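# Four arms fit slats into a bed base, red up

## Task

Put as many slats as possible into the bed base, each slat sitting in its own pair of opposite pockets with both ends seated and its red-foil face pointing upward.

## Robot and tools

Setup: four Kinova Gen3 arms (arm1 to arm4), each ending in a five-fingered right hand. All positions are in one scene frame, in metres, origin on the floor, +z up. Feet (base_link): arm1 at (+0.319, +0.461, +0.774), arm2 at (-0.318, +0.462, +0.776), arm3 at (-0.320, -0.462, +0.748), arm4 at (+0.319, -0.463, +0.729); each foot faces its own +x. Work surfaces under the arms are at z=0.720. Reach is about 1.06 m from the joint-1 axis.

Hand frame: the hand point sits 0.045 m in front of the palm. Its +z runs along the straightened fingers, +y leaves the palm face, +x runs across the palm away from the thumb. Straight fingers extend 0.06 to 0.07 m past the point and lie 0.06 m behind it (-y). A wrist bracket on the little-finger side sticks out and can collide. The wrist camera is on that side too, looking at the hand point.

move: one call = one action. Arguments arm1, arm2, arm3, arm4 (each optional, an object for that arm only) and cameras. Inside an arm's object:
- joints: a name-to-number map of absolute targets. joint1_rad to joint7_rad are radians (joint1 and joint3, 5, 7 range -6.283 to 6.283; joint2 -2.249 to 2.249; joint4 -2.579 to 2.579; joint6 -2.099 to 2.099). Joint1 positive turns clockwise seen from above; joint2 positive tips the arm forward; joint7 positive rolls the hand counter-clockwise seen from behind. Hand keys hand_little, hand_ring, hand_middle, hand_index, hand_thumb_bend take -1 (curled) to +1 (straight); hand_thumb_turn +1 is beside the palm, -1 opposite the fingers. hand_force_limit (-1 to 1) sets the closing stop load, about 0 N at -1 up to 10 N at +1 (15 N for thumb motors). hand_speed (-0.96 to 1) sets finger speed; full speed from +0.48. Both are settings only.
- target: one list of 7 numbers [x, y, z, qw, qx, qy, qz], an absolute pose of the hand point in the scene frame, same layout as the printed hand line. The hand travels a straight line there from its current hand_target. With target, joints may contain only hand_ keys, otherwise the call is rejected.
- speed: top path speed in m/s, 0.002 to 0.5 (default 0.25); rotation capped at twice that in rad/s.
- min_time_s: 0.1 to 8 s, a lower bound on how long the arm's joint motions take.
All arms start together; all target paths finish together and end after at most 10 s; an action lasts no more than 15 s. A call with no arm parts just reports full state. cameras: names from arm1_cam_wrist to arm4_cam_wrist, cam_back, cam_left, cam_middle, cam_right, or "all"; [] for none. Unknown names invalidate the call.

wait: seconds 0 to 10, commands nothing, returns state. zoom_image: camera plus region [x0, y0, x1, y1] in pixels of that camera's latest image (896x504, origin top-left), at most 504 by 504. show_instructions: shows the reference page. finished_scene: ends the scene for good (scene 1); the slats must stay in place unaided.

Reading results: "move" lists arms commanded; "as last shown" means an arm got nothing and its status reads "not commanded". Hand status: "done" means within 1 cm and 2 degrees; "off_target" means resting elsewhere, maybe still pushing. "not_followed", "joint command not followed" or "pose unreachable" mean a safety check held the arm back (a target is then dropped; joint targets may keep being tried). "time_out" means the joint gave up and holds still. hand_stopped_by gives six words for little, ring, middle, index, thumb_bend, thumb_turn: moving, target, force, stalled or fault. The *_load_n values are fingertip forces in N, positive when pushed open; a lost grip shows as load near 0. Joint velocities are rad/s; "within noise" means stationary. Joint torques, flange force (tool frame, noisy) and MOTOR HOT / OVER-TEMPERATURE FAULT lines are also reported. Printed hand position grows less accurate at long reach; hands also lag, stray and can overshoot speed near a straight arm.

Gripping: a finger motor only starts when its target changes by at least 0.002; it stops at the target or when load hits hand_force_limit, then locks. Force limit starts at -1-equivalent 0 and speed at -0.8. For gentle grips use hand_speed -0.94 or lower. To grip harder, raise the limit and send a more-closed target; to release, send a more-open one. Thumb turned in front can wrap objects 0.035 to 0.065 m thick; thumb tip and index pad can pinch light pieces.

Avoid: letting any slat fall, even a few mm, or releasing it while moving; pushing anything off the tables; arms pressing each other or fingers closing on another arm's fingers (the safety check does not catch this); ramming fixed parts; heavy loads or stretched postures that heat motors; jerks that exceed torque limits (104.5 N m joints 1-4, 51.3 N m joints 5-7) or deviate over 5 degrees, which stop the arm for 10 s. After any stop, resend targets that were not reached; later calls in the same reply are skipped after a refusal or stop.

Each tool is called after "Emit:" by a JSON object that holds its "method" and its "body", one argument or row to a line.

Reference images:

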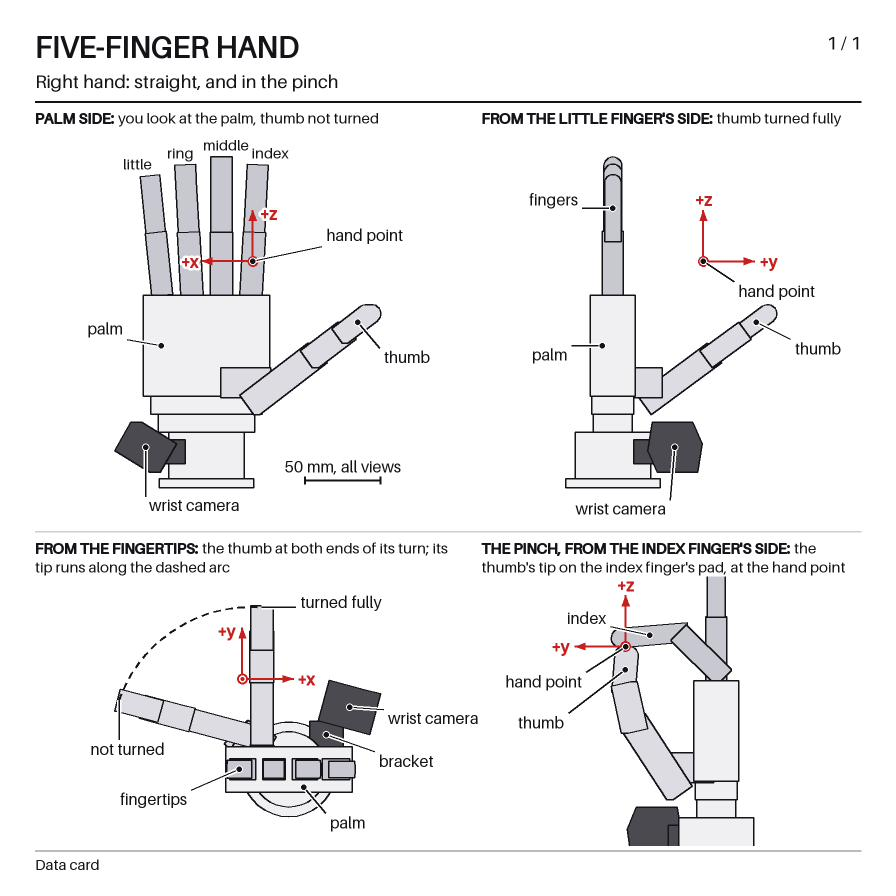

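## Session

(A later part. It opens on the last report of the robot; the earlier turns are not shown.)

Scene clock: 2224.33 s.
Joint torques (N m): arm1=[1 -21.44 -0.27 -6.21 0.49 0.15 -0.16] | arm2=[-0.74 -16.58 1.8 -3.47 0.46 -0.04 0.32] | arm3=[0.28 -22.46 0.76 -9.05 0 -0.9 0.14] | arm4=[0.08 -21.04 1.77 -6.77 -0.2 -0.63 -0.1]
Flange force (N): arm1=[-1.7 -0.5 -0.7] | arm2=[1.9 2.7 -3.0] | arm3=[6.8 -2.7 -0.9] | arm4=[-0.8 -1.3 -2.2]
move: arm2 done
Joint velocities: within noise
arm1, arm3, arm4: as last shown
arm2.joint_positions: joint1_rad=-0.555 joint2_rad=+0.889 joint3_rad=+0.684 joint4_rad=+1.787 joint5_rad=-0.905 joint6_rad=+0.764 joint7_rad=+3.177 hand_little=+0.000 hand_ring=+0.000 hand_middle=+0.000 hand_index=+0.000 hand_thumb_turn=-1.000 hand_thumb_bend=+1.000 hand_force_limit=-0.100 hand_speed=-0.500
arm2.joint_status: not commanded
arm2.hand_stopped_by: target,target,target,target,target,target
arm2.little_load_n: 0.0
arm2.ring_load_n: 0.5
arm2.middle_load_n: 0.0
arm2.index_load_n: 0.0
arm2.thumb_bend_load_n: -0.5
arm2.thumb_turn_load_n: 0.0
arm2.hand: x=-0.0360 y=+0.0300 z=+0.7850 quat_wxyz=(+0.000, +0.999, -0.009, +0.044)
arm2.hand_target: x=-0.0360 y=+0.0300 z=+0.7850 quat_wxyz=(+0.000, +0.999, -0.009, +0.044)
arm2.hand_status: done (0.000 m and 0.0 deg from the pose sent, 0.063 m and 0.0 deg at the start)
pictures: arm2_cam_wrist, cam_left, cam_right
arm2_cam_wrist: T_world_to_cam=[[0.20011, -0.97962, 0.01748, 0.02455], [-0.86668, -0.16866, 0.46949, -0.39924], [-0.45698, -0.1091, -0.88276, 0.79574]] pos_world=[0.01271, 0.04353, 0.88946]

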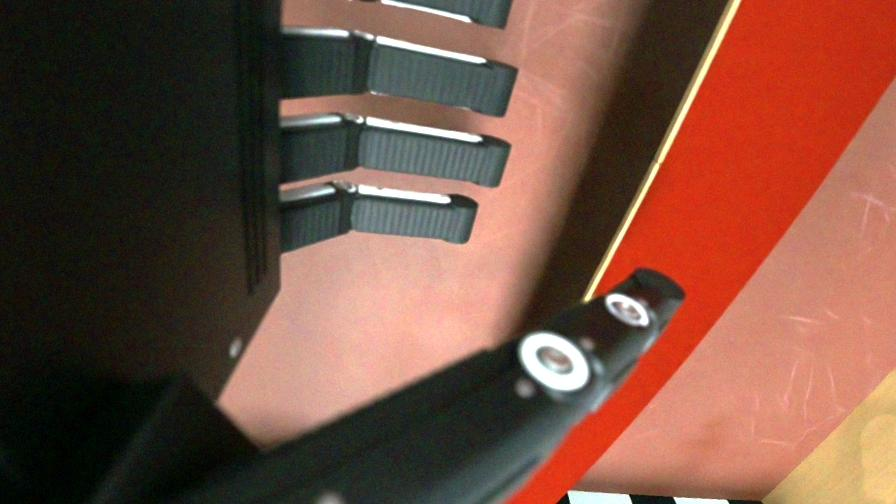

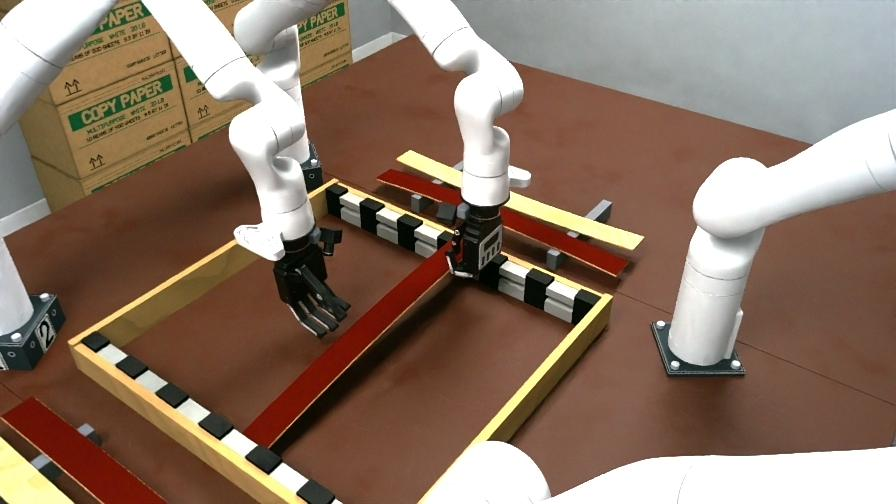

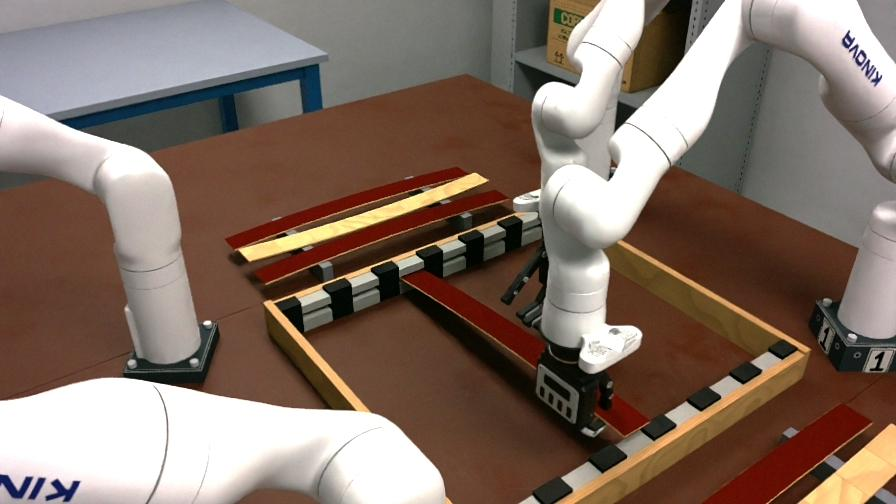

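Emit:
{"method": "move", "body": {
  "arm2": {"target": [-0.036, -0.0405, 0.784, 0.0004, 0.99905, -0.0087, 0.0436], "speed": 0.08}
}}

Emit:
{"method": "move", "body": {
  "arm2": {"joints": {"hand_thumb_bend": 0.25, "hand_speed": -0.6, "hand_force_limit": -0.4}}
}}

Emit:
{"method": "move", "body": {
  "arm2": {"joints": {"hand_little": -0.18, "hand_index": -0.18, "hand_middle": -0.18, "hand_ring": -0.18, "hand_speed": -0.85}},
  "cameras": ["cam_right", "cam_left", "arm2_cam_wrist"]
}}

Emit:
{"method": "zoom_image", "body": {
  "camera": "cam_left",
  "region": [240, 180, 500, 450]
}}

Emit:
{"method": "zoom_image", "body": {
  "camera": "arm2_cam_wrist",
  "region": [260, 0, 760, 420]
}}

Scene clock: 2239.30 s.
Joint torques (N m): arm1=[1.01 -21.41 -0.28 -6.17 0.5 0.18 -0.17] | arm2=[-0.73 -18.48 2.26 -4 0.43 -0.06 0.32] | arm3=[0.27 -22.52 0.72 -9.01 -0.02 -0.87 0.2] | arm4=[0.06 -21.04 1.78 -6.75 -0.21 -0.63 -0.07]
Flange force (N): arm1=[-1.7 -0.6 -0.8] | arm2=[1.8 2.9 -2.4] | arm3=[6.7 -2.6 -0.7] | arm4=[-0.9 -1.3 -2.2]
move: arm2 done
Joint velocities: within noise
arm1, arm3, arm4: as last shown
arm1.ring_load_n: 8.5
arm2.joint_positions: joint1_rad=-0.436 joint2_rad=+0.978 joint3_rad=+0.701 joint4_rad=+1.570 joint5_rad=-0.865 joint6_rad=+0.886 joint7_rad=+3.157 hand_little=+0.000 hand_ring=+0.000 hand_middle=+0.000 hand_index=+0.000 hand_thumb_turn=-1.000 hand_thumb_bend=+1.000 hand_force_limit=-0.100 hand_speed=-0.500
arm2.joint_status: not commanded
arm2.hand_stopped_by: target,target,target,target,target,target
arm2.little_load_n: 0.0
arm2.ring_load_n: 0.0
arm2.middle_load_n: 0.0
arm2.index_load_n: 0.0
arm2.thumb_bend_load_n: 0.0
arm2.thumb_turn_load_n: 0.0
arm2.hand: x=-0.0360 y=-0.0405 z=+0.7840 quat_wxyz=(+0.000, +0.999, -0.009, +0.044)
arm2.hand_target: x=-0.0360 y=-0.0405 z=+0.7840 quat_wxyz=(+0.000, +0.999, -0.009, +0.044)
arm2.hand_status: done (0.000 m and 0.0 deg from the pose sent, 0.071 m and 0.0 deg at the start)
arm4.index_load_n: -0.5
pictures: none

Scene clock: 2241.10 s.
Joint torques (N m): arm1=[0.97 -21.41 -0.28 -6.16 0.47 0.18 -0.19] | arm2=[-0.8 -18.47 2.23 -4.04 0.43 -0.06 0.31] | arm3=[0.18 -22.52 0.68 -8.97 -0.03 -0.87 0.27] | arm4=[0.04 -21.01 1.78 -6.75 -0.23 -0.62 -0.09]
Flange force (N): arm1=[-1.6 -0.6 -0.8] | arm2=[1.7 2.9 -2.4] | arm3=[6.5 -2.5 -0.6] | arm4=[-0.8 -1.4 -2.2]
move: arm2 done
Joint velocities: within noise
arm1, arm3, arm4: as last shown
arm1.ring_load_n: 9.0
arm1.middle_load_n: 5.5
arm2.joint_positions: joint1_rad=-0.436 joint2_rad=+0.978 joint3_rad=+0.701 joint4_rad=+1.570 joint5_rad=-0.865 joint6_rad=+0.886 joint7_rad=+3.157 hand_little=+0.000 hand_ring=+0.000 hand_middle=+0.000 hand_index=+0.000 hand_thumb_turn=-1.000 hand_thumb_bend=+0.250 hand_force_limit=-0.400 hand_speed=-0.600
arm2.joint_status: all done
arm2.hand_stopped_by: target,target,target,target,target,target
arm2.little_load_n: 0.0
arm2.ring_load_n: 0.0
arm2.middle_load_n: 0.0
arm2.index_load_n: 0.0
arm2.thumb_bend_load_n: 0.0
arm2.thumb_turn_load_n: 0.0
arm2.hand: x=-0.0360 y=-0.0405 z=+0.7840 quat_wxyz=(+0.000, +0.999, -0.009, +0.044)
arm2.hand_target: x=-0.0360 y=-0.0405 z=+0.7840 quat_wxyz=(+0.000, +0.999, -0.009, +0.044)
arm2.hand_status: not commanded
arm4.index_load_n: 0.0
arm4.thumb_bend_load_n: -0.5
pictures: none

Scene clock: 2242.00 s.
Joint torques (N m): arm1=[0.92 -21.44 -0.27 -6.22 0.51 0.15 -0.19] | arm2=[-0.8 -18.45 2.24 -4.04 0.43 -0.06 0.32] | arm3=[0.3 -22.45 0.7 -9.04 -0.01 -0.94 0.21] | arm4=[0.05 -21.05 1.77 -6.72 -0.21 -0.63 -0.11]
Flange force (N): arm1=[-1.5 -0.4 -0.7] | arm2=[1.7 2.9 -2.4] | arm3=[6.7 -2.5 -0.9] | arm4=[-1.0 -1.4 -2.1]
move: arm2 done
Joint velocities: within noise
arm1, arm3, arm4: as last shown
arm1.middle_load_n: 5.0
arm2.joint_positions: joint1_rad=-0.436 joint2_rad=+0.978 joint3_rad=+0.701 joint4_rad=+1.570 joint5_rad=-0.865 joint6_rad=+0.886 joint7_rad=+3.157 hand_little=-0.180 hand_ring=-0.180 hand_middle=-0.180 hand_index=-0.180 hand_thumb_turn=-1.000 hand_thumb_bend=+0.250 hand_force_limit=-0.400 hand_speed=-0.850
arm2.joint_status: all done
arm2.hand_stopped_by: target,target,target,target,target,target
arm2.little_load_n: 0.0
arm2.ring_load_n: 0.0
arm2.middle_load_n: 0.0
arm2.index_load_n: 0.5
arm2.thumb_bend_load_n: 0.0
arm2.thumb_turn_load_n: -0.5
arm2.hand: x=-0.0360 y=-0.0405 z=+0.7840 quat_wxyz=(+0.000, +0.999, -0.009, +0.044)
arm2.hand_target: x=-0.0360 y=-0.0405 z=+0.7840 quat_wxyz=(+0.000, +0.999, -0.009, +0.044)
arm2.hand_status: not commanded
arm4.thumb_bend_load_n: 0.0
arm4.thumb_turn_load_n: -0.5
pictures: arm2_cam_wrist, cam_left, cam_right
arm2_cam_wrist: T_world_to_cam=[[0.2002, -0.9796, 0.01743, -0.04445], [-0.86666, -0.16876, 0.4695, -0.41062], [-0.45698, -0.1091, -0.88276, 0.78708]] pos_world=[0.01271, -0.02697, 0.88836]

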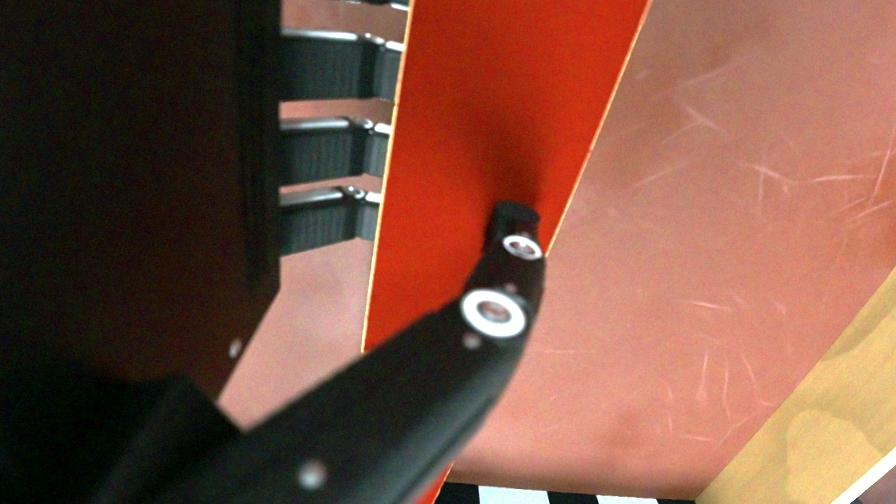

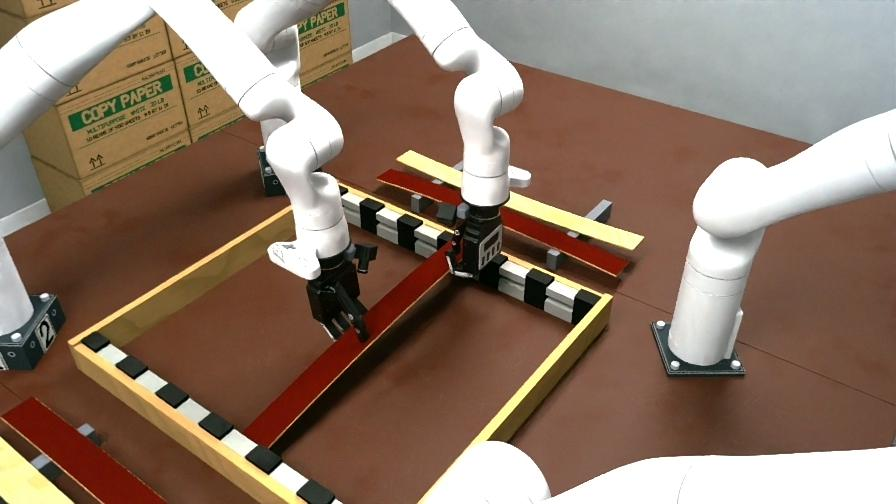

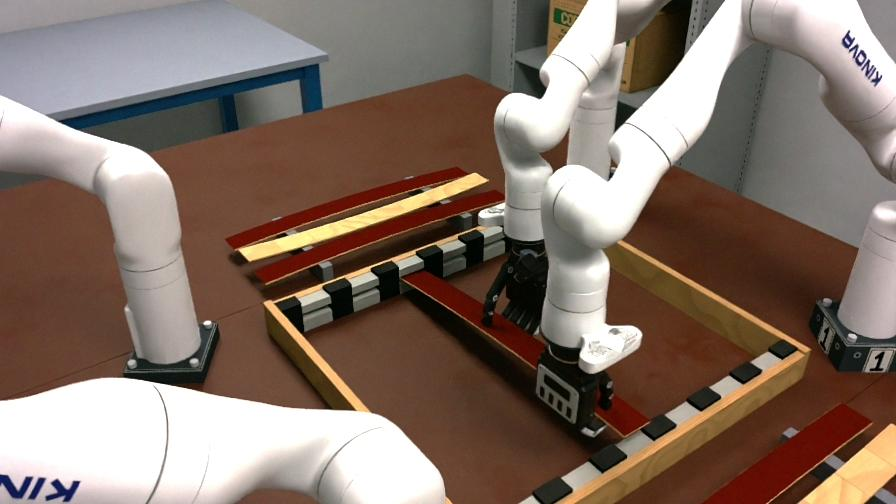

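Scaled by 1.867 from the camera's image (finer frame: 1280x720).

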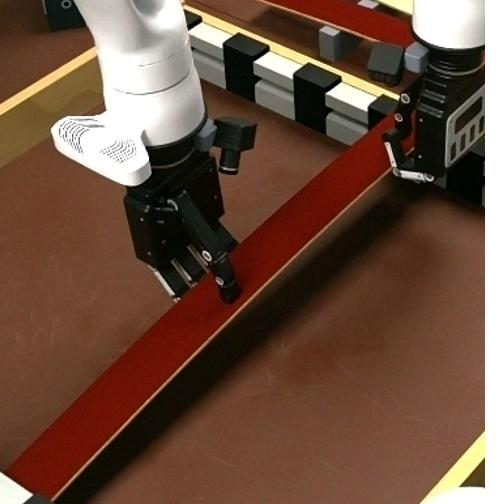

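Scaled by 1.008 from the camera's image (finer frame: 1280x720).

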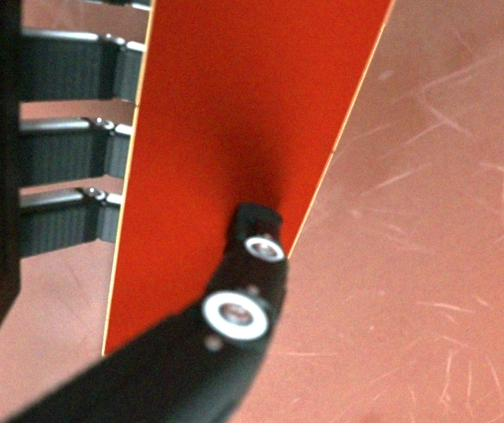

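Emit:
{"method": "move", "body": {
  "arm1": {"target": [0.228, -0.0535, 0.802, -0.05233, -0.01917, 0.99845, -0.0010], "speed": 0.03},
  "arm2": {"target": [-0.038, -0.0405, 0.805, 0.0004, 0.99905, -0.0087, 0.0436], "speed": 0.04},
  "cameras": ["cam_middle"]
}}

Emit:
{"method": "zoom_image", "body": {
  "camera": "cam_middle",
  "region": [320, 180, 600, 300]
}}

Scene clock: 2260.30 s.
Joint torques (N m): arm1=[5.4 -17.74 4.5 -5.66 3.19 -0.97 0.32] | arm2=[-5.87 -27.67 1.59 -10.14 -1.46 -0.13 0.83] | arm3=[0.3 -22.52 0.75 -8.99 0.03 -0.89 0.21] | arm4=[0.06 -21.05 1.75 -6.77 -0.22 -0.63 -0.08]
Flange force (N): arm1=[-9.6 0.0 -9.5] | arm2=[-8.0 6.0 12.6] | arm3=[6.6 -2.5 -0.7] | arm4=[-0.8 -1.3 -2.2]
move: arm1 done; arm2 done
Joint velocities: within noise
arm1.joint_positions: joint1_rad=-0.570 joint2_rad=+0.932 joint3_rad=+0.066 joint4_rad=+1.305 joint5_rad=+0.068 joint6_rad=+0.907 joint7_rad=+0.106 hand_little=-1.000 hand_ring=-0.206 hand_middle=-0.194 hand_index=-0.195 hand_thumb_turn=-1.000 hand_thumb_bend=+0.042 hand_force_limit=+0.200 hand_speed=-0.940
arm1.joint_status: not commanded
arm1.hand_stopped_by: target,force,force,force,target,target
arm1.little_load_n: 0.0
arm1.ring_load_n: 8.5
arm1.middle_load_n: 4.0
arm1.index_load_n: 3.0
arm1.thumb_bend_load_n: 9.0
arm1.thumb_turn_load_n: 0.5
arm1.hand: x=+0.2280 y=-0.0535 z=+0.8020 quat_wxyz=(+0.052, +0.019, -0.998, +0.001)
arm1.hand_target: x=+0.2280 y=-0.0535 z=+0.8020 quat_wxyz=(+0.052, +0.019, -0.998, +0.001)
arm1.hand_status: done (0.000 m and 0.0 deg from the pose sent, 0.007 m and 5.4 deg at the start)
arm2.joint_positions: joint1_rad=-0.445 joint2_rad=+0.944 joint3_rad=+0.725 joint4_rad=+1.566 joint5_rad=-0.838 joint6_rad=+0.923 joint7_rad=+3.140 hand_little=-0.180 hand_ring=-0.180 hand_middle=-0.180 hand_index=-0.179 hand_thumb_turn=-1.000 hand_thumb_bend=+0.250 hand_force_limit=-0.400 hand_speed=-0.850
arm2.joint_status: not commanded
arm2.hand_stopped_by: target,target,target,target,target,target
arm2.little_load_n: 2.5
arm2.ring_load_n: 1.0
arm2.middle_load_n: 2.0
arm2.index_load_n: 12.0
arm2.thumb_bend_load_n: 0.0
arm2.thumb_turn_load_n: 0.0
arm2.hand: x=-0.0380 y=-0.0405 z=+0.8050 quat_wxyz=(+0.000, +0.999, -0.009, +0.044)
arm2.hand_target: x=-0.0380 y=-0.0405 z=+0.8050 quat_wxyz=(+0.000, +0.999, -0.009, +0.044)
arm2.hand_status: done (0.000 m and 0.0 deg from the pose sent, 0.021 m and 0.0 deg at the start)
arm3, arm4: as last shown
arm4.thumb_turn_load_n: 0.0

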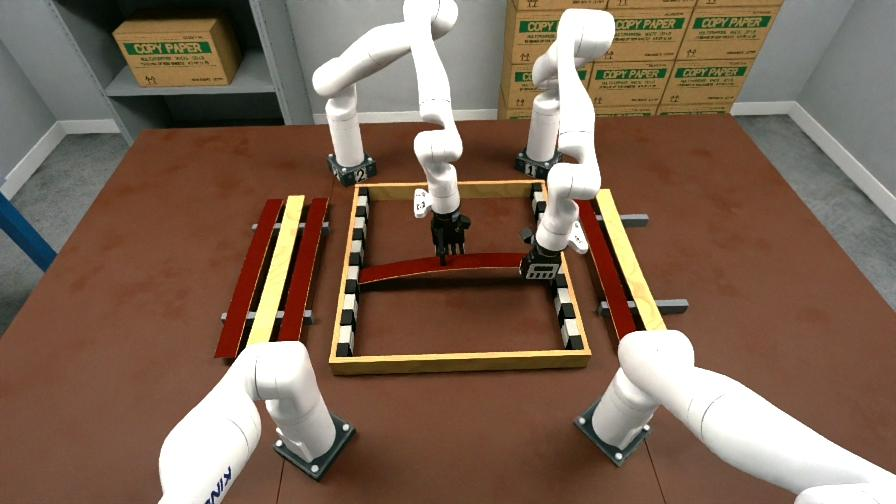

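Scaled by 1.800 from the camera's image (finer frame: 1280x720).

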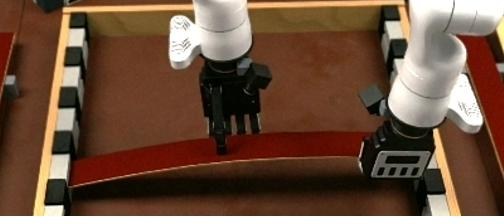

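Emit:
{"method": "move", "body": {
  "arm1": {"target": [0.2265, -0.0535, 0.802, -0.10451, -0.0191, 0.99434, -0.00201], "speed": 0.03}
}}

Scene clock: 2280.43 s.
Joint torques (N m): arm1=[5.38 -19.32 5.75 -5.77 4 -0.42 0.47] | arm2=[-3.72 -24.96 2.47 -9.04 -0.78 -0.68 0.69] | arm3=[0.24 -22.53 0.65 -8.98 0.04 -0.87 0.22] | arm4=[0.05 -21.02 1.8 -6.73 -0.19 -0.63 -0.1]
Flange force (N): arm1=[-9.5 -0.6 -6.6] | arm2=[-5.3 2.7 8.1] | arm3=[6.5 -2.5 -0.6] | arm4=[-0.9 -1.4 -2.2]
move: arm1 done
Joint velocities: within noise
arm1.joint_positions: joint1_rad=-0.664 joint2_rad=+0.929 joint3_rad=+0.140 joint4_rad=+1.331 joint5_rad=+0.128 joint6_rad=+0.885 joint7_rad=+0.018 hand_little=-1.000 hand_ring=-0.206 hand_middle=-0.194 hand_index=-0.195 hand_thumb_turn=-1.000 hand_thumb_bend=+0.042 hand_force_limit=+0.200 hand_speed=-0.940
arm1.joint_status: not commanded
arm1.hand_stopped_by: target,force,force,force,target,target
arm1.little_load_n: 0.0
arm1.ring_load_n: 19.0
arm1.middle_load_n: 8.0
arm1.index_load_n: 0.0
arm1.thumb_bend_load_n: 8.0
arm1.thumb_turn_load_n: 0.0
arm1.hand: x=+0.2264 y=-0.0535 z=+0.8020 quat_wxyz=(+0.105, +0.019, -0.994, +0.002)
arm1.hand_target: x=+0.2265 y=-0.0535 z=+0.8020 quat_wxyz=(+0.105, +0.019, -0.994, +0.002)
arm1.hand_status: done (0.000 m and 0.0 deg from the pose sent, 0.001 m and 6.0 deg at the start)
arm2: as last shown
arm2.little_load_n: 0.0
arm2.ring_load_n: 0.0
arm2.middle_load_n: 0.5
arm2.index_load_n: 11.0
arm3.joint_positions: joint1_rad=+2.552 joint2_rad=+0.900 joint3_rad=+0.000 joint4_rad=+1.300 joint5_rad=+0.000 joint6_rad=+0.600 joint7_rad=-2.045 hand_little=+1.000 hand_ring=+1.000 hand_middle=+1.000 hand_index=+1.000 hand_thumb_turn=+1.000 hand_thumb_bend=+1.000 hand_force_limit=+0.000 hand_speed=-0.800
arm3.joint_status: not commanded
arm3.hand_stopped_by: target,target,target,target,target,target
arm3.little_load_n: 0.0
arm3.ring_load_n: 0.0
arm3.middle_load_n: 0.0
arm3.index_load_n: 0.5
arm3.thumb_bend_load_n: 0.0
arm3.thumb_turn_load_n: 0.0
arm3.hand: x=-0.3049 y=-1.2053 z=+0.8219 quat_wxyz=(-0.142, -0.841, -0.514, +0.090)
arm3.hand_target: x=-0.3049 y=-1.2053 z=+0.8219 quat_wxyz=(-0.142, -0.841, -0.514, +0.090)
arm3.hand_status: not commanded
arm4.joint_positions: joint1_rad=+3.778 joint2_rad=+0.900 joint3_rad=+0.000 joint4_rad=+1.300 joint5_rad=+0.000 joint6_rad=+0.600 joint7_rad=-1.821 hand_little=+1.000 hand_ring=+1.000 hand_middle=+1.000 hand_index=+1.000 hand_thumb_turn=+1.000 hand_thumb_bend=+1.000 hand_force_limit=+0.000 hand_speed=-0.800
arm4.joint_status: not commanded
arm4.hand_stopped_by: target,target,target,target,target,target
arm4.little_load_n: 0.0
arm4.ring_load_n: 0.0
arm4.middle_load_n: 0.0
arm4.index_load_n: 0.0
arm4.thumb_bend_load_n: 0.0
arm4.thumb_turn_load_n: -0.5
arm4.hand: x=+0.3472 y=-1.1959 z=+0.8062 quat_wxyz=(-0.132, -0.777, -0.606, +0.111)
arm4.hand_target: x=+0.3472 y=-1.1959 z=+0.8062 quat_wxyz=(-0.132, -0.777, -0.606, +0.111)
arm4.hand_status: not commanded
pictures: none

Emit:
{"method": "move", "body": {
  "arm1": {"target": [0.233, -0.0535, 0.80, -0.02617, -0.0192, 0.99946, -0.0005], "speed": 0.03},
  "arm2": {"target": [-0.034, -0.0405, 0.789, 0.0003, 0.99935, -0.0087, 0.0349], "speed": 0.03}
}}

Emit:
{"method": "move", "body": {
  "arm1": {"target": [0.2436, -0.0535, 0.797, -0.01308, -0.0192, 0.99971, -0.00025], "speed": 0.03},
  "cameras": ["cam_right", "arm1_cam_wrist"]
}}

Emit:
{"method": "zoom_image", "body": {
  "camera": "cam_right",
  "region": [370, 200, 490, 310]
}}

Scene clock: 2358.03 s.
Joint torques (N m): arm1=[0.5 -20.98 -0.54 -5.77 0.18 0.27 -0.41] | arm2=[0.21 -19.22 3.58 -4.09 0.88 -0.35 0.27] | arm3=[0.25 -22.56 0.61 -9.06 0.01 -0.94 0.2] | arm4=[0.08 -21.02 1.77 -6.75 -0.23 -0.65 -0.1]
Flange force (N): arm1=[-0.2 -1.1 -1.3] | arm2=[3.2 2.1 -0.3] | arm3=[6.6 -2.5 -0.7] | arm4=[-0.9 -1.3 -2.3]
move: arm1 done; arm2 done
Joint velocities: within noise
arm1.joint_positions: joint1_rad=-0.531 joint2_rad=+0.940 joint3_rad=+0.031 joint4_rad=+1.293 joint5_rad=+0.038 joint6_rad=+0.916 joint7_rad=+0.142 hand_little=-1.000 hand_ring=-0.206 hand_middle=-0.194 hand_index=-0.195 hand_thumb_turn=-1.000 hand_thumb_bend=+0.042 hand_force_limit=+0.200 hand_speed=-0.940
arm1.joint_status: not commanded
arm1.hand_stopped_by: target,force,force,force,target,target
arm1.little_load_n: 0.0
arm1.ring_load_n: 11.5
arm1.middle_load_n: 6.0
arm1.index_load_n: 2.0
arm1.thumb_bend_load_n: 8.5
arm1.thumb_turn_load_n: 0.0
arm1.hand: x=+0.2330 y=-0.0535 z=+0.8000 quat_wxyz=(+0.026, +0.019, -0.999, +0.001)
arm1.hand_target: x=+0.2330 y=-0.0535 z=+0.8000 quat_wxyz=(+0.026, +0.019, -0.999, +0.001)
arm1.hand_status: done (0.000 m and 0.0 deg from the pose sent, 0.007 m and 9.0 deg at the start)
arm2.joint_positions: joint1_rad=-0.452 joint2_rad=+0.981 joint3_rad=+0.718 joint4_rad=+1.551 joint5_rad=-0.845 joint6_rad=+0.909 joint7_rad=+3.126 hand_little=-0.180 hand_ring=-0.180 hand_middle=-0.180 hand_index=-0.179 hand_thumb_turn=-1.000 hand_thumb_bend=+0.250 hand_force_limit=-0.400 hand_speed=-0.850
arm2.joint_status: not commanded
arm2.hand_stopped_by: target,target,target,target,target,target
arm2.little_load_n: 0.0
arm2.ring_load_n: 0.0
arm2.middle_load_n: 0.0
arm2.index_load_n: 5.0
arm2.thumb_bend_load_n: 0.0
arm2.thumb_turn_load_n: 0.0
arm2.hand: x=-0.0340 y=-0.0405 z=+0.7890 quat_wxyz=(+0.000, +0.999, -0.009, +0.035)
arm2.hand_target: x=-0.0340 y=-0.0405 z=+0.7890 quat_wxyz=(+0.000, +0.999, -0.009, +0.035)
arm2.hand_status: done (0.000 m and 0.0 deg from the pose sent, 0.017 m and 1.0 deg at the start)
arm3, arm4: as last shown
arm3.index_load_n: 0.0
arm4.thumb_turn_load_n: 0.0
pictures: none

Scene clock: 2359.00 s.
Joint torques (N m): arm1=[-0.51 -20.19 -1.95 -5.4 -0.66 0.24 -0.57] | arm2=[1.02 -19.85 4.64 -3.6 1.29 -0.34 0.14] | arm3=[0.3 -22.46 0.68 -8.92 0 -0.83 0.2] | arm4=[0.05 -21.05 1.77 -6.76 -0.22 -0.64 -0.09]
Flange force (N): arm1=[1.8 -0.8 -2.7] | arm2=[5.0 2.7 2.0] | arm3=[6.6 -2.4 -0.7] | arm4=[-0.9 -1.4 -2.2]
move: arm1 done
Joint velocities: within noise
arm1.joint_positions: joint1_rad=-0.526 joint2_rad=+0.944 joint3_rad=+0.014 joint4_rad=+1.295 joint5_rad=+0.022 joint6_rad=+0.914 joint7_rad=+0.146 hand_little=-1.000 hand_ring=-0.206 hand_middle=-0.194 hand_index=-0.195 hand_thumb_turn=-1.000 hand_thumb_bend=+0.042 hand_force_limit=+0.200 hand_speed=-0.940
arm1.joint_status: not commanded
arm1.hand_stopped_by: target,force,force,force,target,target
arm1.little_load_n: 0.0
arm1.ring_load_n: 8.0
arm1.middle_load_n: 4.5
arm1.index_load_n: 4.0
arm1.thumb_bend_load_n: 8.5
arm1.thumb_turn_load_n: 0.0
arm1.hand: x=+0.2436 y=-0.0535 z=+0.7970 quat_wxyz=(+0.013, +0.019, -1.000, +0.000)
arm1.hand_target: x=+0.2436 y=-0.0535 z=+0.7970 quat_wxyz=(+0.013, +0.019, -1.000, +0.000)
arm1.hand_status: done (0.000 m and 0.0 deg from the pose sent, 0.011 m and 1.5 deg at the start)
arm2, arm3, arm4: as last shown
arm2.index_load_n: 6.0
arm2.hand: x=-0.0339 y=-0.0405 z=+0.7890 quat_wxyz=(+0.000, +0.999, -0.009, +0.035)
arm4.index_load_n: -0.5
pictures: arm1_cam_wrist, cam_right
arm1_cam_wrist: T_world_to_cam=[[-0.31632, 0.94765, 0.0436, 0.08578], [0.82202, 0.25087, 0.51122, -0.59682], [0.47352, 0.19755, -0.85835, 0.6926]] pos_world=[0.18978, -0.06839, 0.89585]

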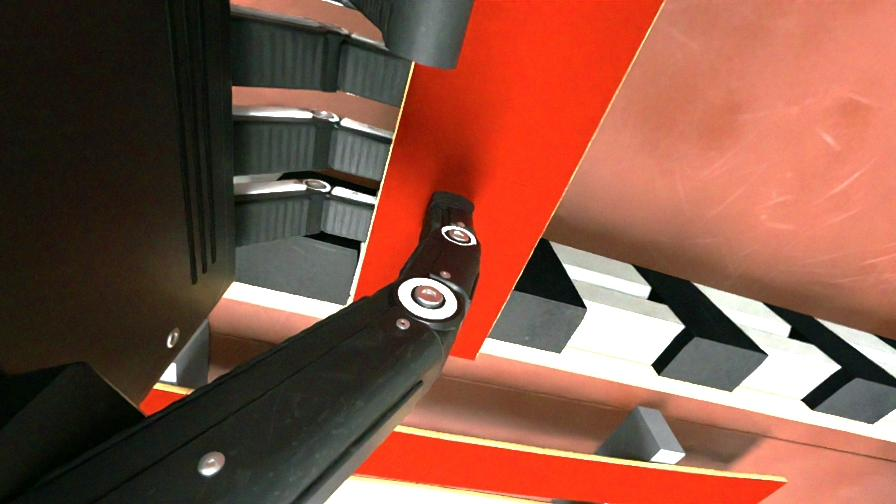

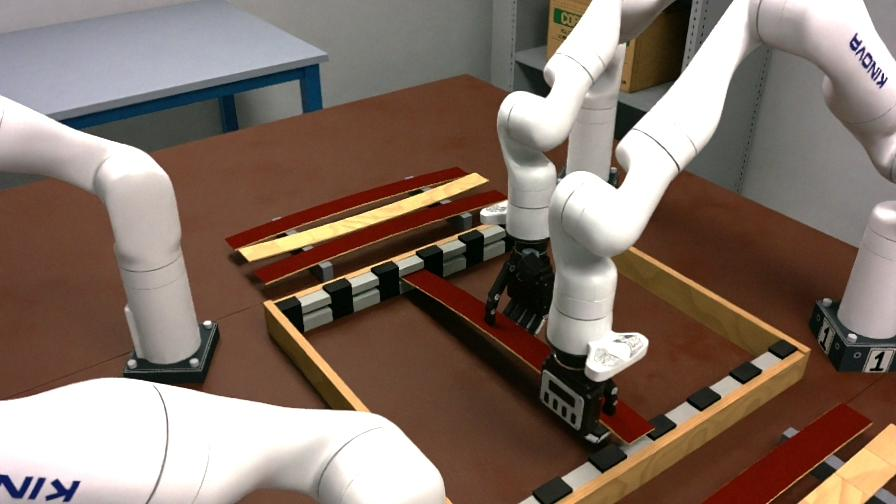

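Scaled by 4.200 from the camera's image (finer frame: 1280x720).

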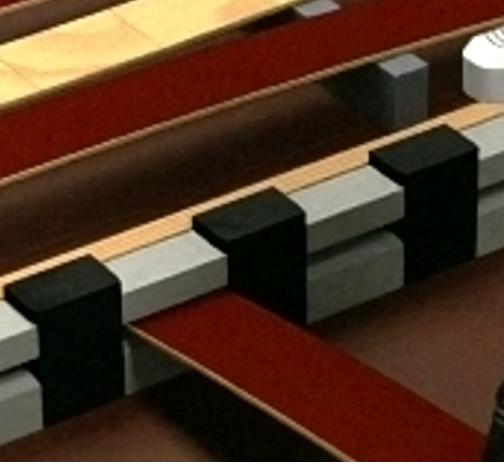

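Emit:
{"method": "move", "body": {
  "arm1": {"target": [0.2411, -0.0535, 0.797, -0.05581, -0.01917, 0.99826, -0.00107], "speed": 0.03},
  "arm2": {"target": [-0.028, -0.0405, 0.800, 0.00046, 0.99859, -0.0087, 0.05233], "speed": 0.03}
}}

Emit:
{"method": "move", "body": {
  "arm1": {"target": [0.2352, -0.0535, 0.80, -0.10624, -0.01909, 0.99416, -0.00204], "speed": 0.03},
  "arm2": {"target": [-0.031, -0.0405, 0.8185, 0.00046, 0.99859, -0.0087, 0.05233], "speed": 0.03},
  "cameras": ["cam_middle", "cam_right"]
}}

Emit:
{"method": "zoom_image", "body": {
  "camera": "cam_middle",
  "region": [320, 180, 600, 300]
}}

Emit:
{"method": "zoom_image", "body": {
  "camera": "cam_right",
  "region": [370, 200, 490, 310]
}}

Scene clock: 2382.20 s.
Joint torques (N m): arm1=[5.09 -17.68 4.28 -5 2.97 -0.49 0.26] | arm2=[-4.98 -26.94 1.45 -10.28 -1.8 -0.56 0.84] | arm3=[0.23 -22.49 0.72 -8.96 0 -0.89 0.17] | arm4=[0.04 -21.01 1.76 -6.76 -0.22 -0.61 -0.11]
Flange force (N): arm1=[-8.7 -1.0 -8.9] | arm2=[-7.4 3.7 9.3] | arm3=[6.4 -2.6 -0.7] | arm4=[-0.7 -1.4 -2.2]
move: arm1 done; arm2 done
Joint velocities: within noise
arm1.joint_positions: joint1_rad=-0.600 joint2_rad=+0.936 joint3_rad=+0.073 joint4_rad=+1.317 joint5_rad=+0.070 joint6_rad=+0.893 joint7_rad=+0.078 hand_little=-1.000 hand_ring=-0.206 hand_middle=-0.194 hand_index=-0.195 hand_thumb_turn=-1.000 hand_thumb_bend=+0.042 hand_force_limit=+0.200 hand_speed=-0.940
arm1.joint_status: not commanded
arm1.hand_stopped_by: target,force,force,force,target,target
arm1.little_load_n: 0.0
arm1.ring_load_n: 9.0
arm1.middle_load_n: 4.5
arm1.index_load_n: 2.5
arm1.thumb_bend_load_n: 8.5
arm1.thumb_turn_load_n: 0.5
arm1.hand: x=+0.2411 y=-0.0535 z=+0.7970 quat_wxyz=(+0.056, +0.019, -0.998, +0.001)
arm1.hand_target: x=+0.2411 y=-0.0535 z=+0.7970 quat_wxyz=(+0.056, +0.019, -0.998, +0.001)
arm1.hand_status: done (0.000 m and 0.0 deg from the pose sent, 0.002 m and 4.9 deg at the start)
arm2.joint_positions: joint1_rad=-0.443 joint2_rad=+0.952 joint3_rad=+0.710 joint4_rad=+1.559 joint5_rad=-0.857 joint6_rad=+0.913 joint7_rad=+3.142 hand_little=-0.179 hand_ring=-0.180 hand_middle=-0.180 hand_index=-0.180 hand_thumb_turn=-1.000 hand_thumb_bend=+0.250 hand_force_limit=-0.400 hand_speed=-0.850
arm2.joint_status: not commanded
arm2.hand_stopped_by: target,target,target,target,target,target
arm2.little_load_n: 6.5
arm2.ring_load_n: 2.5
arm2.middle_load_n: 0.0
arm2.index_load_n: 2.0
arm2.thumb_bend_load_n: 0.0
arm2.thumb_turn_load_n: 0.0
arm2.hand: x=-0.0280 y=-0.0405 z=+0.8000 quat_wxyz=(+0.000, +0.999, -0.009, +0.052)
arm2.hand_target: x=-0.0280 y=-0.0405 z=+0.8000 quat_wxyz=(+0.000, +0.999, -0.009, +0.052)
arm2.hand_status: done (0.000 m and 0.0 deg from the pose sent, 0.013 m and 2.0 deg at the start)
arm3, arm4: as last shown
arm4.index_load_n: 0.0
pictures: none

Scene clock: 2384.37 s.
Joint torques (N m): arm1=[7.67 -14.44 6.98 -4.25 4.42 -1.21 0.57] | arm2=[-7.8 -33.6 1.49 -13.92 -3.03 -0.27 1] | arm3=[0.3 -22.51 0.63 -8.97 0.02 -0.91 0.2] | arm4=[0.05 -20.97 1.79 -6.75 -0.2 -0.62 -0.1]
Flange force (N): arm1=[-11.8 0.2 -17.1] | arm2=[-12.6 6.8 21.6] | arm3=[6.5 -2.3 -0.7] | arm4=[-0.8 -1.4 -2.3]
move: arm1 done; arm2 done
Joint velocities: within noise
arm1.joint_positions: joint1_rad=-0.683 joint2_rad=+0.931 joint3_rad=+0.144 joint4_rad=+1.336 joint5_rad=+0.128 joint6_rad=+0.882 joint7_rad=+0.000 hand_little=-1.000 hand_ring=-0.206 hand_middle=-0.194 hand_index=-0.195 hand_thumb_turn=-1.000 hand_thumb_bend=+0.042 hand_force_limit=+0.200 hand_speed=-0.940
arm1.joint_status: not commanded
arm1.hand_stopped_by: target,force,force,force,target,target
arm1.little_load_n: 0.0
arm1.ring_load_n: 10.0
arm1.middle_load_n: 4.0
arm1.index_load_n: 1.5
arm1.thumb_bend_load_n: 9.0
arm1.thumb_turn_load_n: 2.0
arm1.hand: x=+0.2352 y=-0.0535 z=+0.8000 quat_wxyz=(+0.106, +0.019, -0.994, +0.002)
arm1.hand_target: x=+0.2352 y=-0.0535 z=+0.8000 quat_wxyz=(+0.106, +0.019, -0.994, +0.002)
arm1.hand_status: done (0.000 m and 0.0 deg from the pose sent, 0.007 m and 5.8 deg at the start)
arm2.joint_positions: joint1_rad=-0.450 joint2_rad=+0.922 joint3_rad=+0.730 joint4_rad=+1.556 joint5_rad=-0.833 joint6_rad=+0.945 joint7_rad=+3.129 hand_little=-0.179 hand_ring=-0.180 hand_middle=-0.180 hand_index=-0.179 hand_thumb_turn=-1.000 hand_thumb_bend=+0.250 hand_force_limit=-0.400 hand_speed=-0.850
arm2.joint_status: not commanded
arm2.hand_stopped_by: target,target,target,target,target,target
arm2.little_load_n: 10.0
arm2.ring_load_n: 2.0
arm2.middle_load_n: 1.5
arm2.index_load_n: 8.5
arm2.thumb_bend_load_n: 0.0
arm2.thumb_turn_load_n: 0.0
arm2.hand: x=-0.0310 y=-0.0405 z=+0.8185 quat_wxyz=(+0.000, +0.999, -0.009, +0.052)
arm2.hand_target: x=-0.0310 y=-0.0405 z=+0.8185 quat_wxyz=(+0.000, +0.999, -0.009, +0.052)
arm2.hand_status: done (0.000 m and 0.0 deg from the pose sent, 0.019 m and 0.0 deg at the start)
arm3, arm4: as last shown

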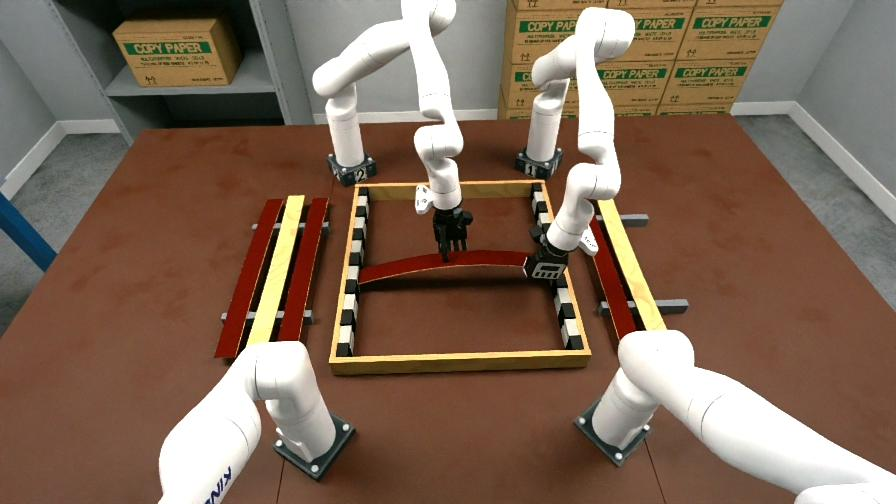

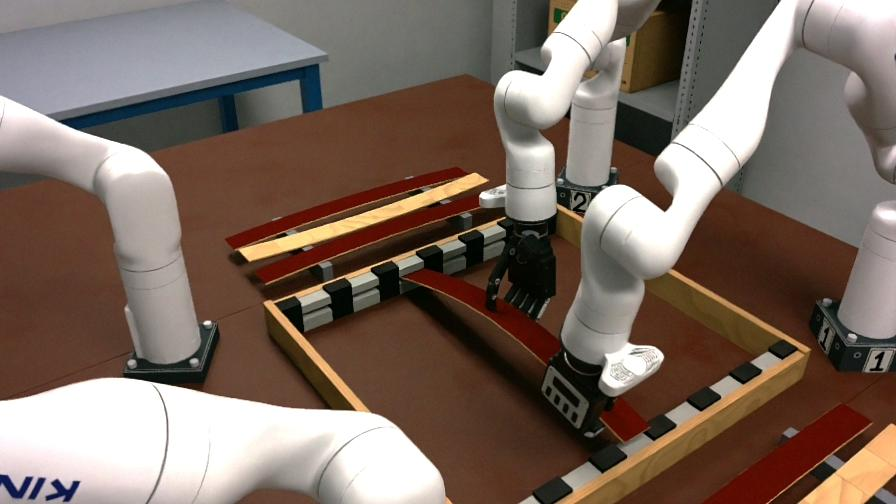

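Scaled by 1.800 from the camera's image (finer frame: 1280x720).

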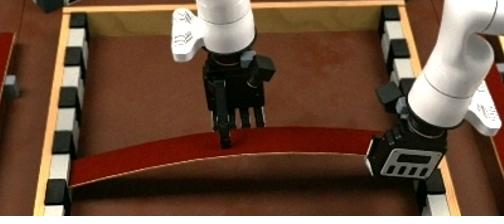

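Scaled by 4.200 from the camera's image (finer frame: 1280x720).

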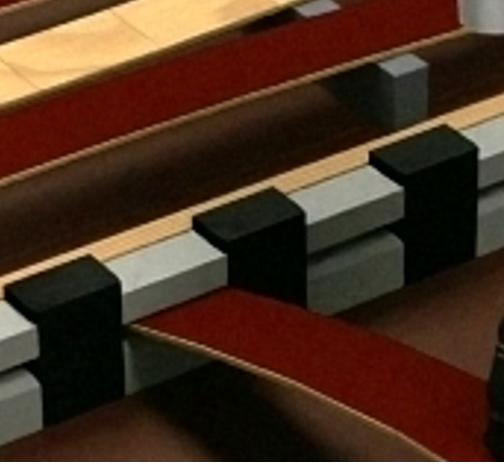

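Emit:
{"method": "move", "body": {
  "arm2": {"joints": {"hand_middle": -0.215, "hand_ring": -0.215, "hand_force_limit": 0.7, "hand_speed": -0.9}}
}}

Scene clock: 2444.17 s.
Joint torques (N m): arm1=[7.38 -14.31 6.59 -4.12 4.22 -1.13 0.48] | arm2=[-7.24 -33.75 2.22 -14.16 -2.72 -0.75 1.14] | arm3=[0.3 -22.51 0.7 -8.93 0 -0.89 0.19] | arm4=[0.02 -21.03 1.79 -6.73 -0.21 -0.62 -0.11]
Flange force (N): arm1=[-11.1 0.1 -17.1] | arm2=[-11.7 6.0 21.9] | arm3=[6.3 -2.3 -0.6] | arm4=[-0.9 -1.5 -2.2]
move: arm2 done
Joint velocities: within noise
arm1, arm3, arm4: as last shown
arm1.index_load_n: 2.0
arm1.thumb_turn_load_n: 1.5
arm2.joint_positions: joint1_rad=-0.450 joint2_rad=+0.922 joint3_rad=+0.730 joint4_rad=+1.556 joint5_rad=-0.833 joint6_rad=+0.945 joint7_rad=+3.129 hand_little=-0.179 hand_ring=-0.204 hand_middle=-0.204 hand_index=-0.179 hand_thumb_turn=-1.000 hand_thumb_bend=+0.250 hand_force_limit=+0.700 hand_speed=-0.900
arm2.joint_status: all done
arm2.hand_stopped_by: target,force,force,target,target,target
arm2.little_load_n: 6.0
arm2.ring_load_n: 8.5
arm2.middle_load_n: 10.0
arm2.index_load_n: 3.5
arm2.thumb_bend_load_n: 0.0
arm2.thumb_turn_load_n: 0.0
arm2.hand: x=-0.0310 y=-0.0405 z=+0.8185 quat_wxyz=(+0.000, +0.999, -0.009, +0.052)
arm2.hand_target: x=-0.0310 y=-0.0405 z=+0.8185 quat_wxyz=(+0.000, +0.999, -0.009, +0.052)
arm2.hand_status: not commanded
arm4.thumb_bend_load_n: -0.5
pictures: none

Emit:
{"method": "move", "body": {
  "arm1": {"target": [0.2285, -0.0535, 0.8021, -0.1426, -0.019, 0.9896, -0.00274], "speed": 0.03},
  "arm2": {"target": [-0.035, -0.0405, 0.8325, 0.00046, 0.99859, -0.0087, 0.05233], "speed": 0.03},
  "cameras": ["cam_middle", "cam_right", "arm1_cam_wrist"]
}}

Emit:
{"method": "zoom_image", "body": {
  "camera": "cam_right",
  "region": [370, 200, 490, 310]
}}

Emit:
{"method": "zoom_image", "body": {
  "camera": "cam_middle",
  "region": [320, 180, 600, 300]
}}

Scene clock: 2453.77 s.
Joint torques (N m): arm1=[8.75 -11.66 7.58 -3.21 4.65 -1.54 0.55] | arm2=[-8.08 -38.61 3.38 -16.5 -3.27 -0.68 1.09] | arm3=[0.21 -22.52 0.68 -9.02 0.01 -0.87 0.14] | arm4=[0.04 -21.03 1.76 -6.73 -0.21 -0.62 -0.1]
Flange force (N): arm1=[-11.3 0.6 -23.6] | arm2=[-13.7 7.7 32.1] | arm3=[6.6 -2.7 -0.7] | arm4=[-0.9 -1.4 -2.2]
move: arm1 done; arm2 done
Joint velocities: within noise
arm1.joint_positions: joint1_rad=-0.739 joint2_rad=+0.934 joint3_rad=+0.195 joint4_rad=+1.347 joint5_rad=+0.170 joint6_rad=+0.877 joint7_rad=-0.052 hand_little=-1.000 hand_ring=-0.206 hand_middle=-0.194 hand_index=-0.195 hand_thumb_turn=-1.000 hand_thumb_bend=+0.042 hand_force_limit=+0.200 hand_speed=-0.940
arm1.joint_status: not commanded
arm1.hand_stopped_by: target,force,force,force,target,target
arm1.little_load_n: 0.0
arm1.ring_load_n: 10.0
arm1.middle_load_n: 3.5
arm1.index_load_n: 1.0
arm1.thumb_bend_load_n: 10.0
arm1.thumb_turn_load_n: 3.5
arm1.hand: x=+0.2285 y=-0.0535 z=+0.8021 quat_wxyz=(+0.143, +0.019, -0.990, +0.003)
arm1.hand_target: x=+0.2285 y=-0.0535 z=+0.8021 quat_wxyz=(+0.143, +0.019, -0.990, +0.003)
arm1.hand_status: done (0.000 m and 0.0 deg from the pose sent, 0.007 m and 4.2 deg at the start)
arm2.joint_positions: joint1_rad=-0.452 joint2_rad=+0.898 joint3_rad=+0.745 joint4_rad=+1.555 joint5_rad=-0.816 joint6_rad=+0.968 joint7_rad=+3.122 hand_little=-0.179 hand_ring=-0.204 hand_middle=-0.204 hand_index=-0.179 hand_thumb_turn=-1.000 hand_thumb_bend=+0.250 hand_force_limit=+0.700 hand_speed=-0.900
arm2.joint_status: not commanded
arm2.hand_stopped_by: target,force,force,target,target,target
arm2.little_load_n: 8.5
arm2.ring_load_n: 8.5
arm2.middle_load_n: 11.0
arm2.index_load_n: 8.0
arm2.thumb_bend_load_n: 0.0
arm2.thumb_turn_load_n: 0.0
arm2.hand: x=-0.0350 y=-0.0405 z=+0.8325 quat_wxyz=(+0.000, +0.999, -0.009, +0.052)
arm2.hand_target: x=-0.0350 y=-0.0405 z=+0.8325 quat_wxyz=(+0.000, +0.999, -0.009, +0.052)
arm2.hand_status: done (0.000 m and 0.0 deg from the pose sent, 0.015 m and 0.0 deg at the start)
arm3, arm4: as last shown
arm3.ring_load_n: -0.5
arm4.thumb_bend_load_n: 0.0
pictures: arm1_cam_wrist, cam_middle, cam_right
arm1_cam_wrist: T_world_to_cam=[[-0.29575, 0.94843, 0.11407, 0.01954], [0.92546, 0.25487, 0.28029, -0.42519], [0.23677, 0.18846, -0.95311, 0.83381]] pos_world=[0.20186, -0.0673, 0.91166]

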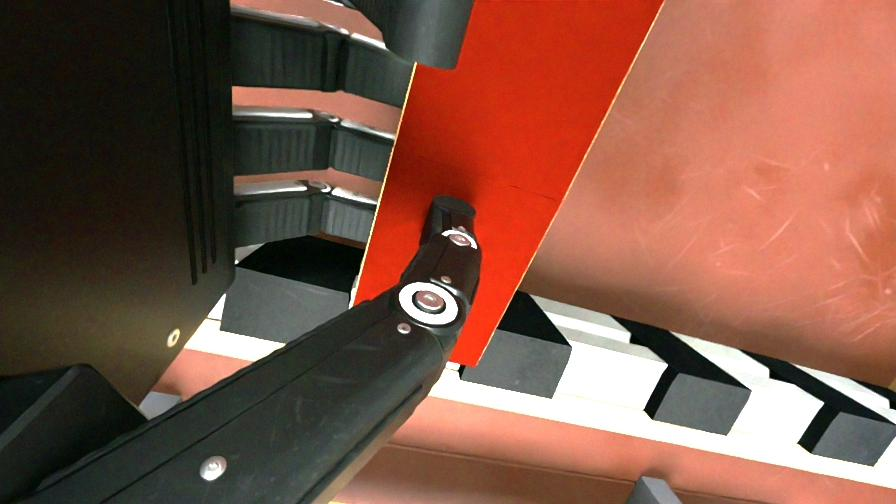

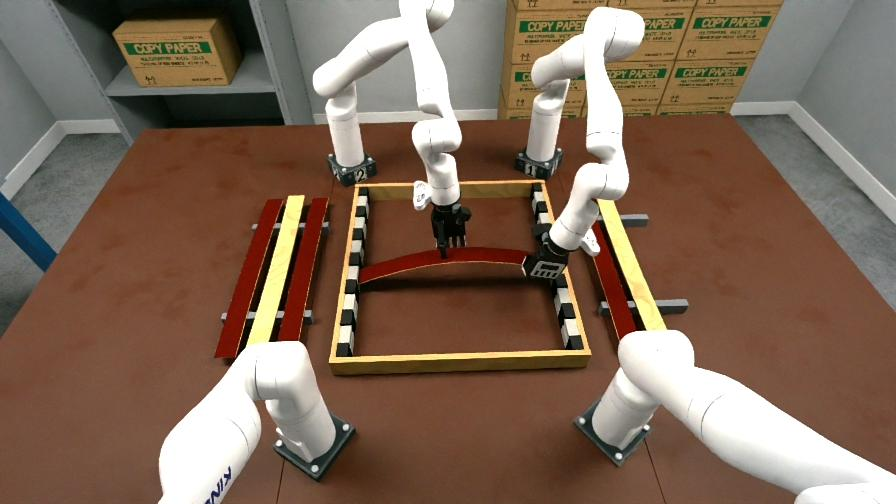

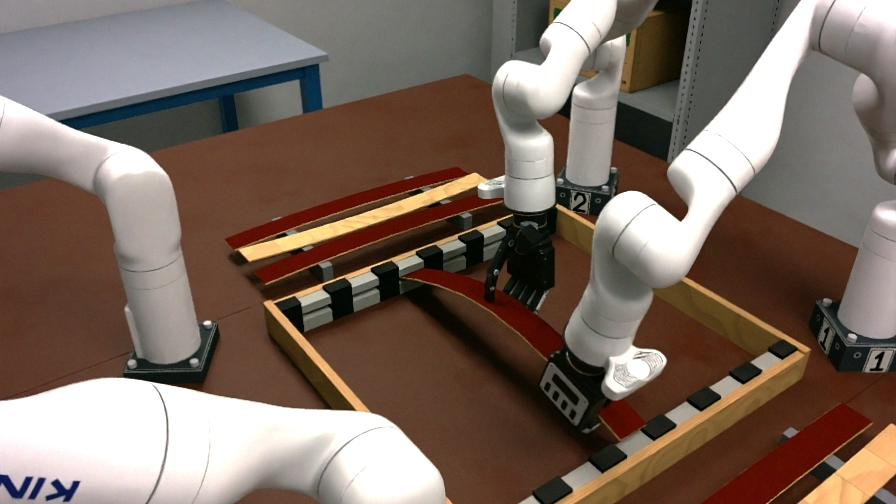

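Scaled by 4.200 from the camera's image (finer frame: 1280x720).

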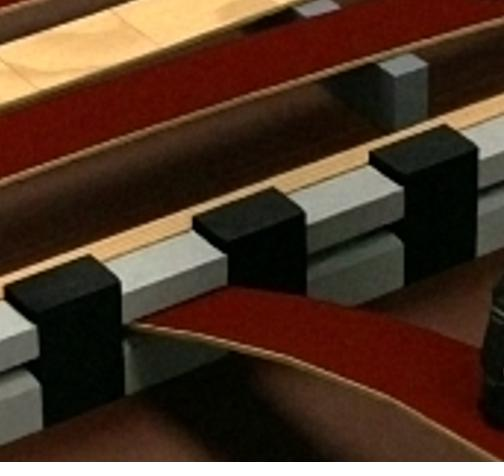

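Scaled by 1.800 from the camera's image (finer frame: 1280x720).

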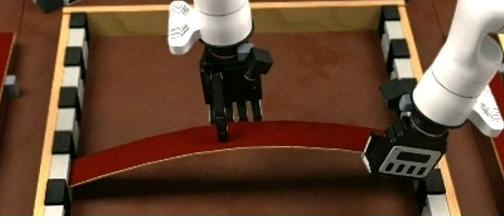

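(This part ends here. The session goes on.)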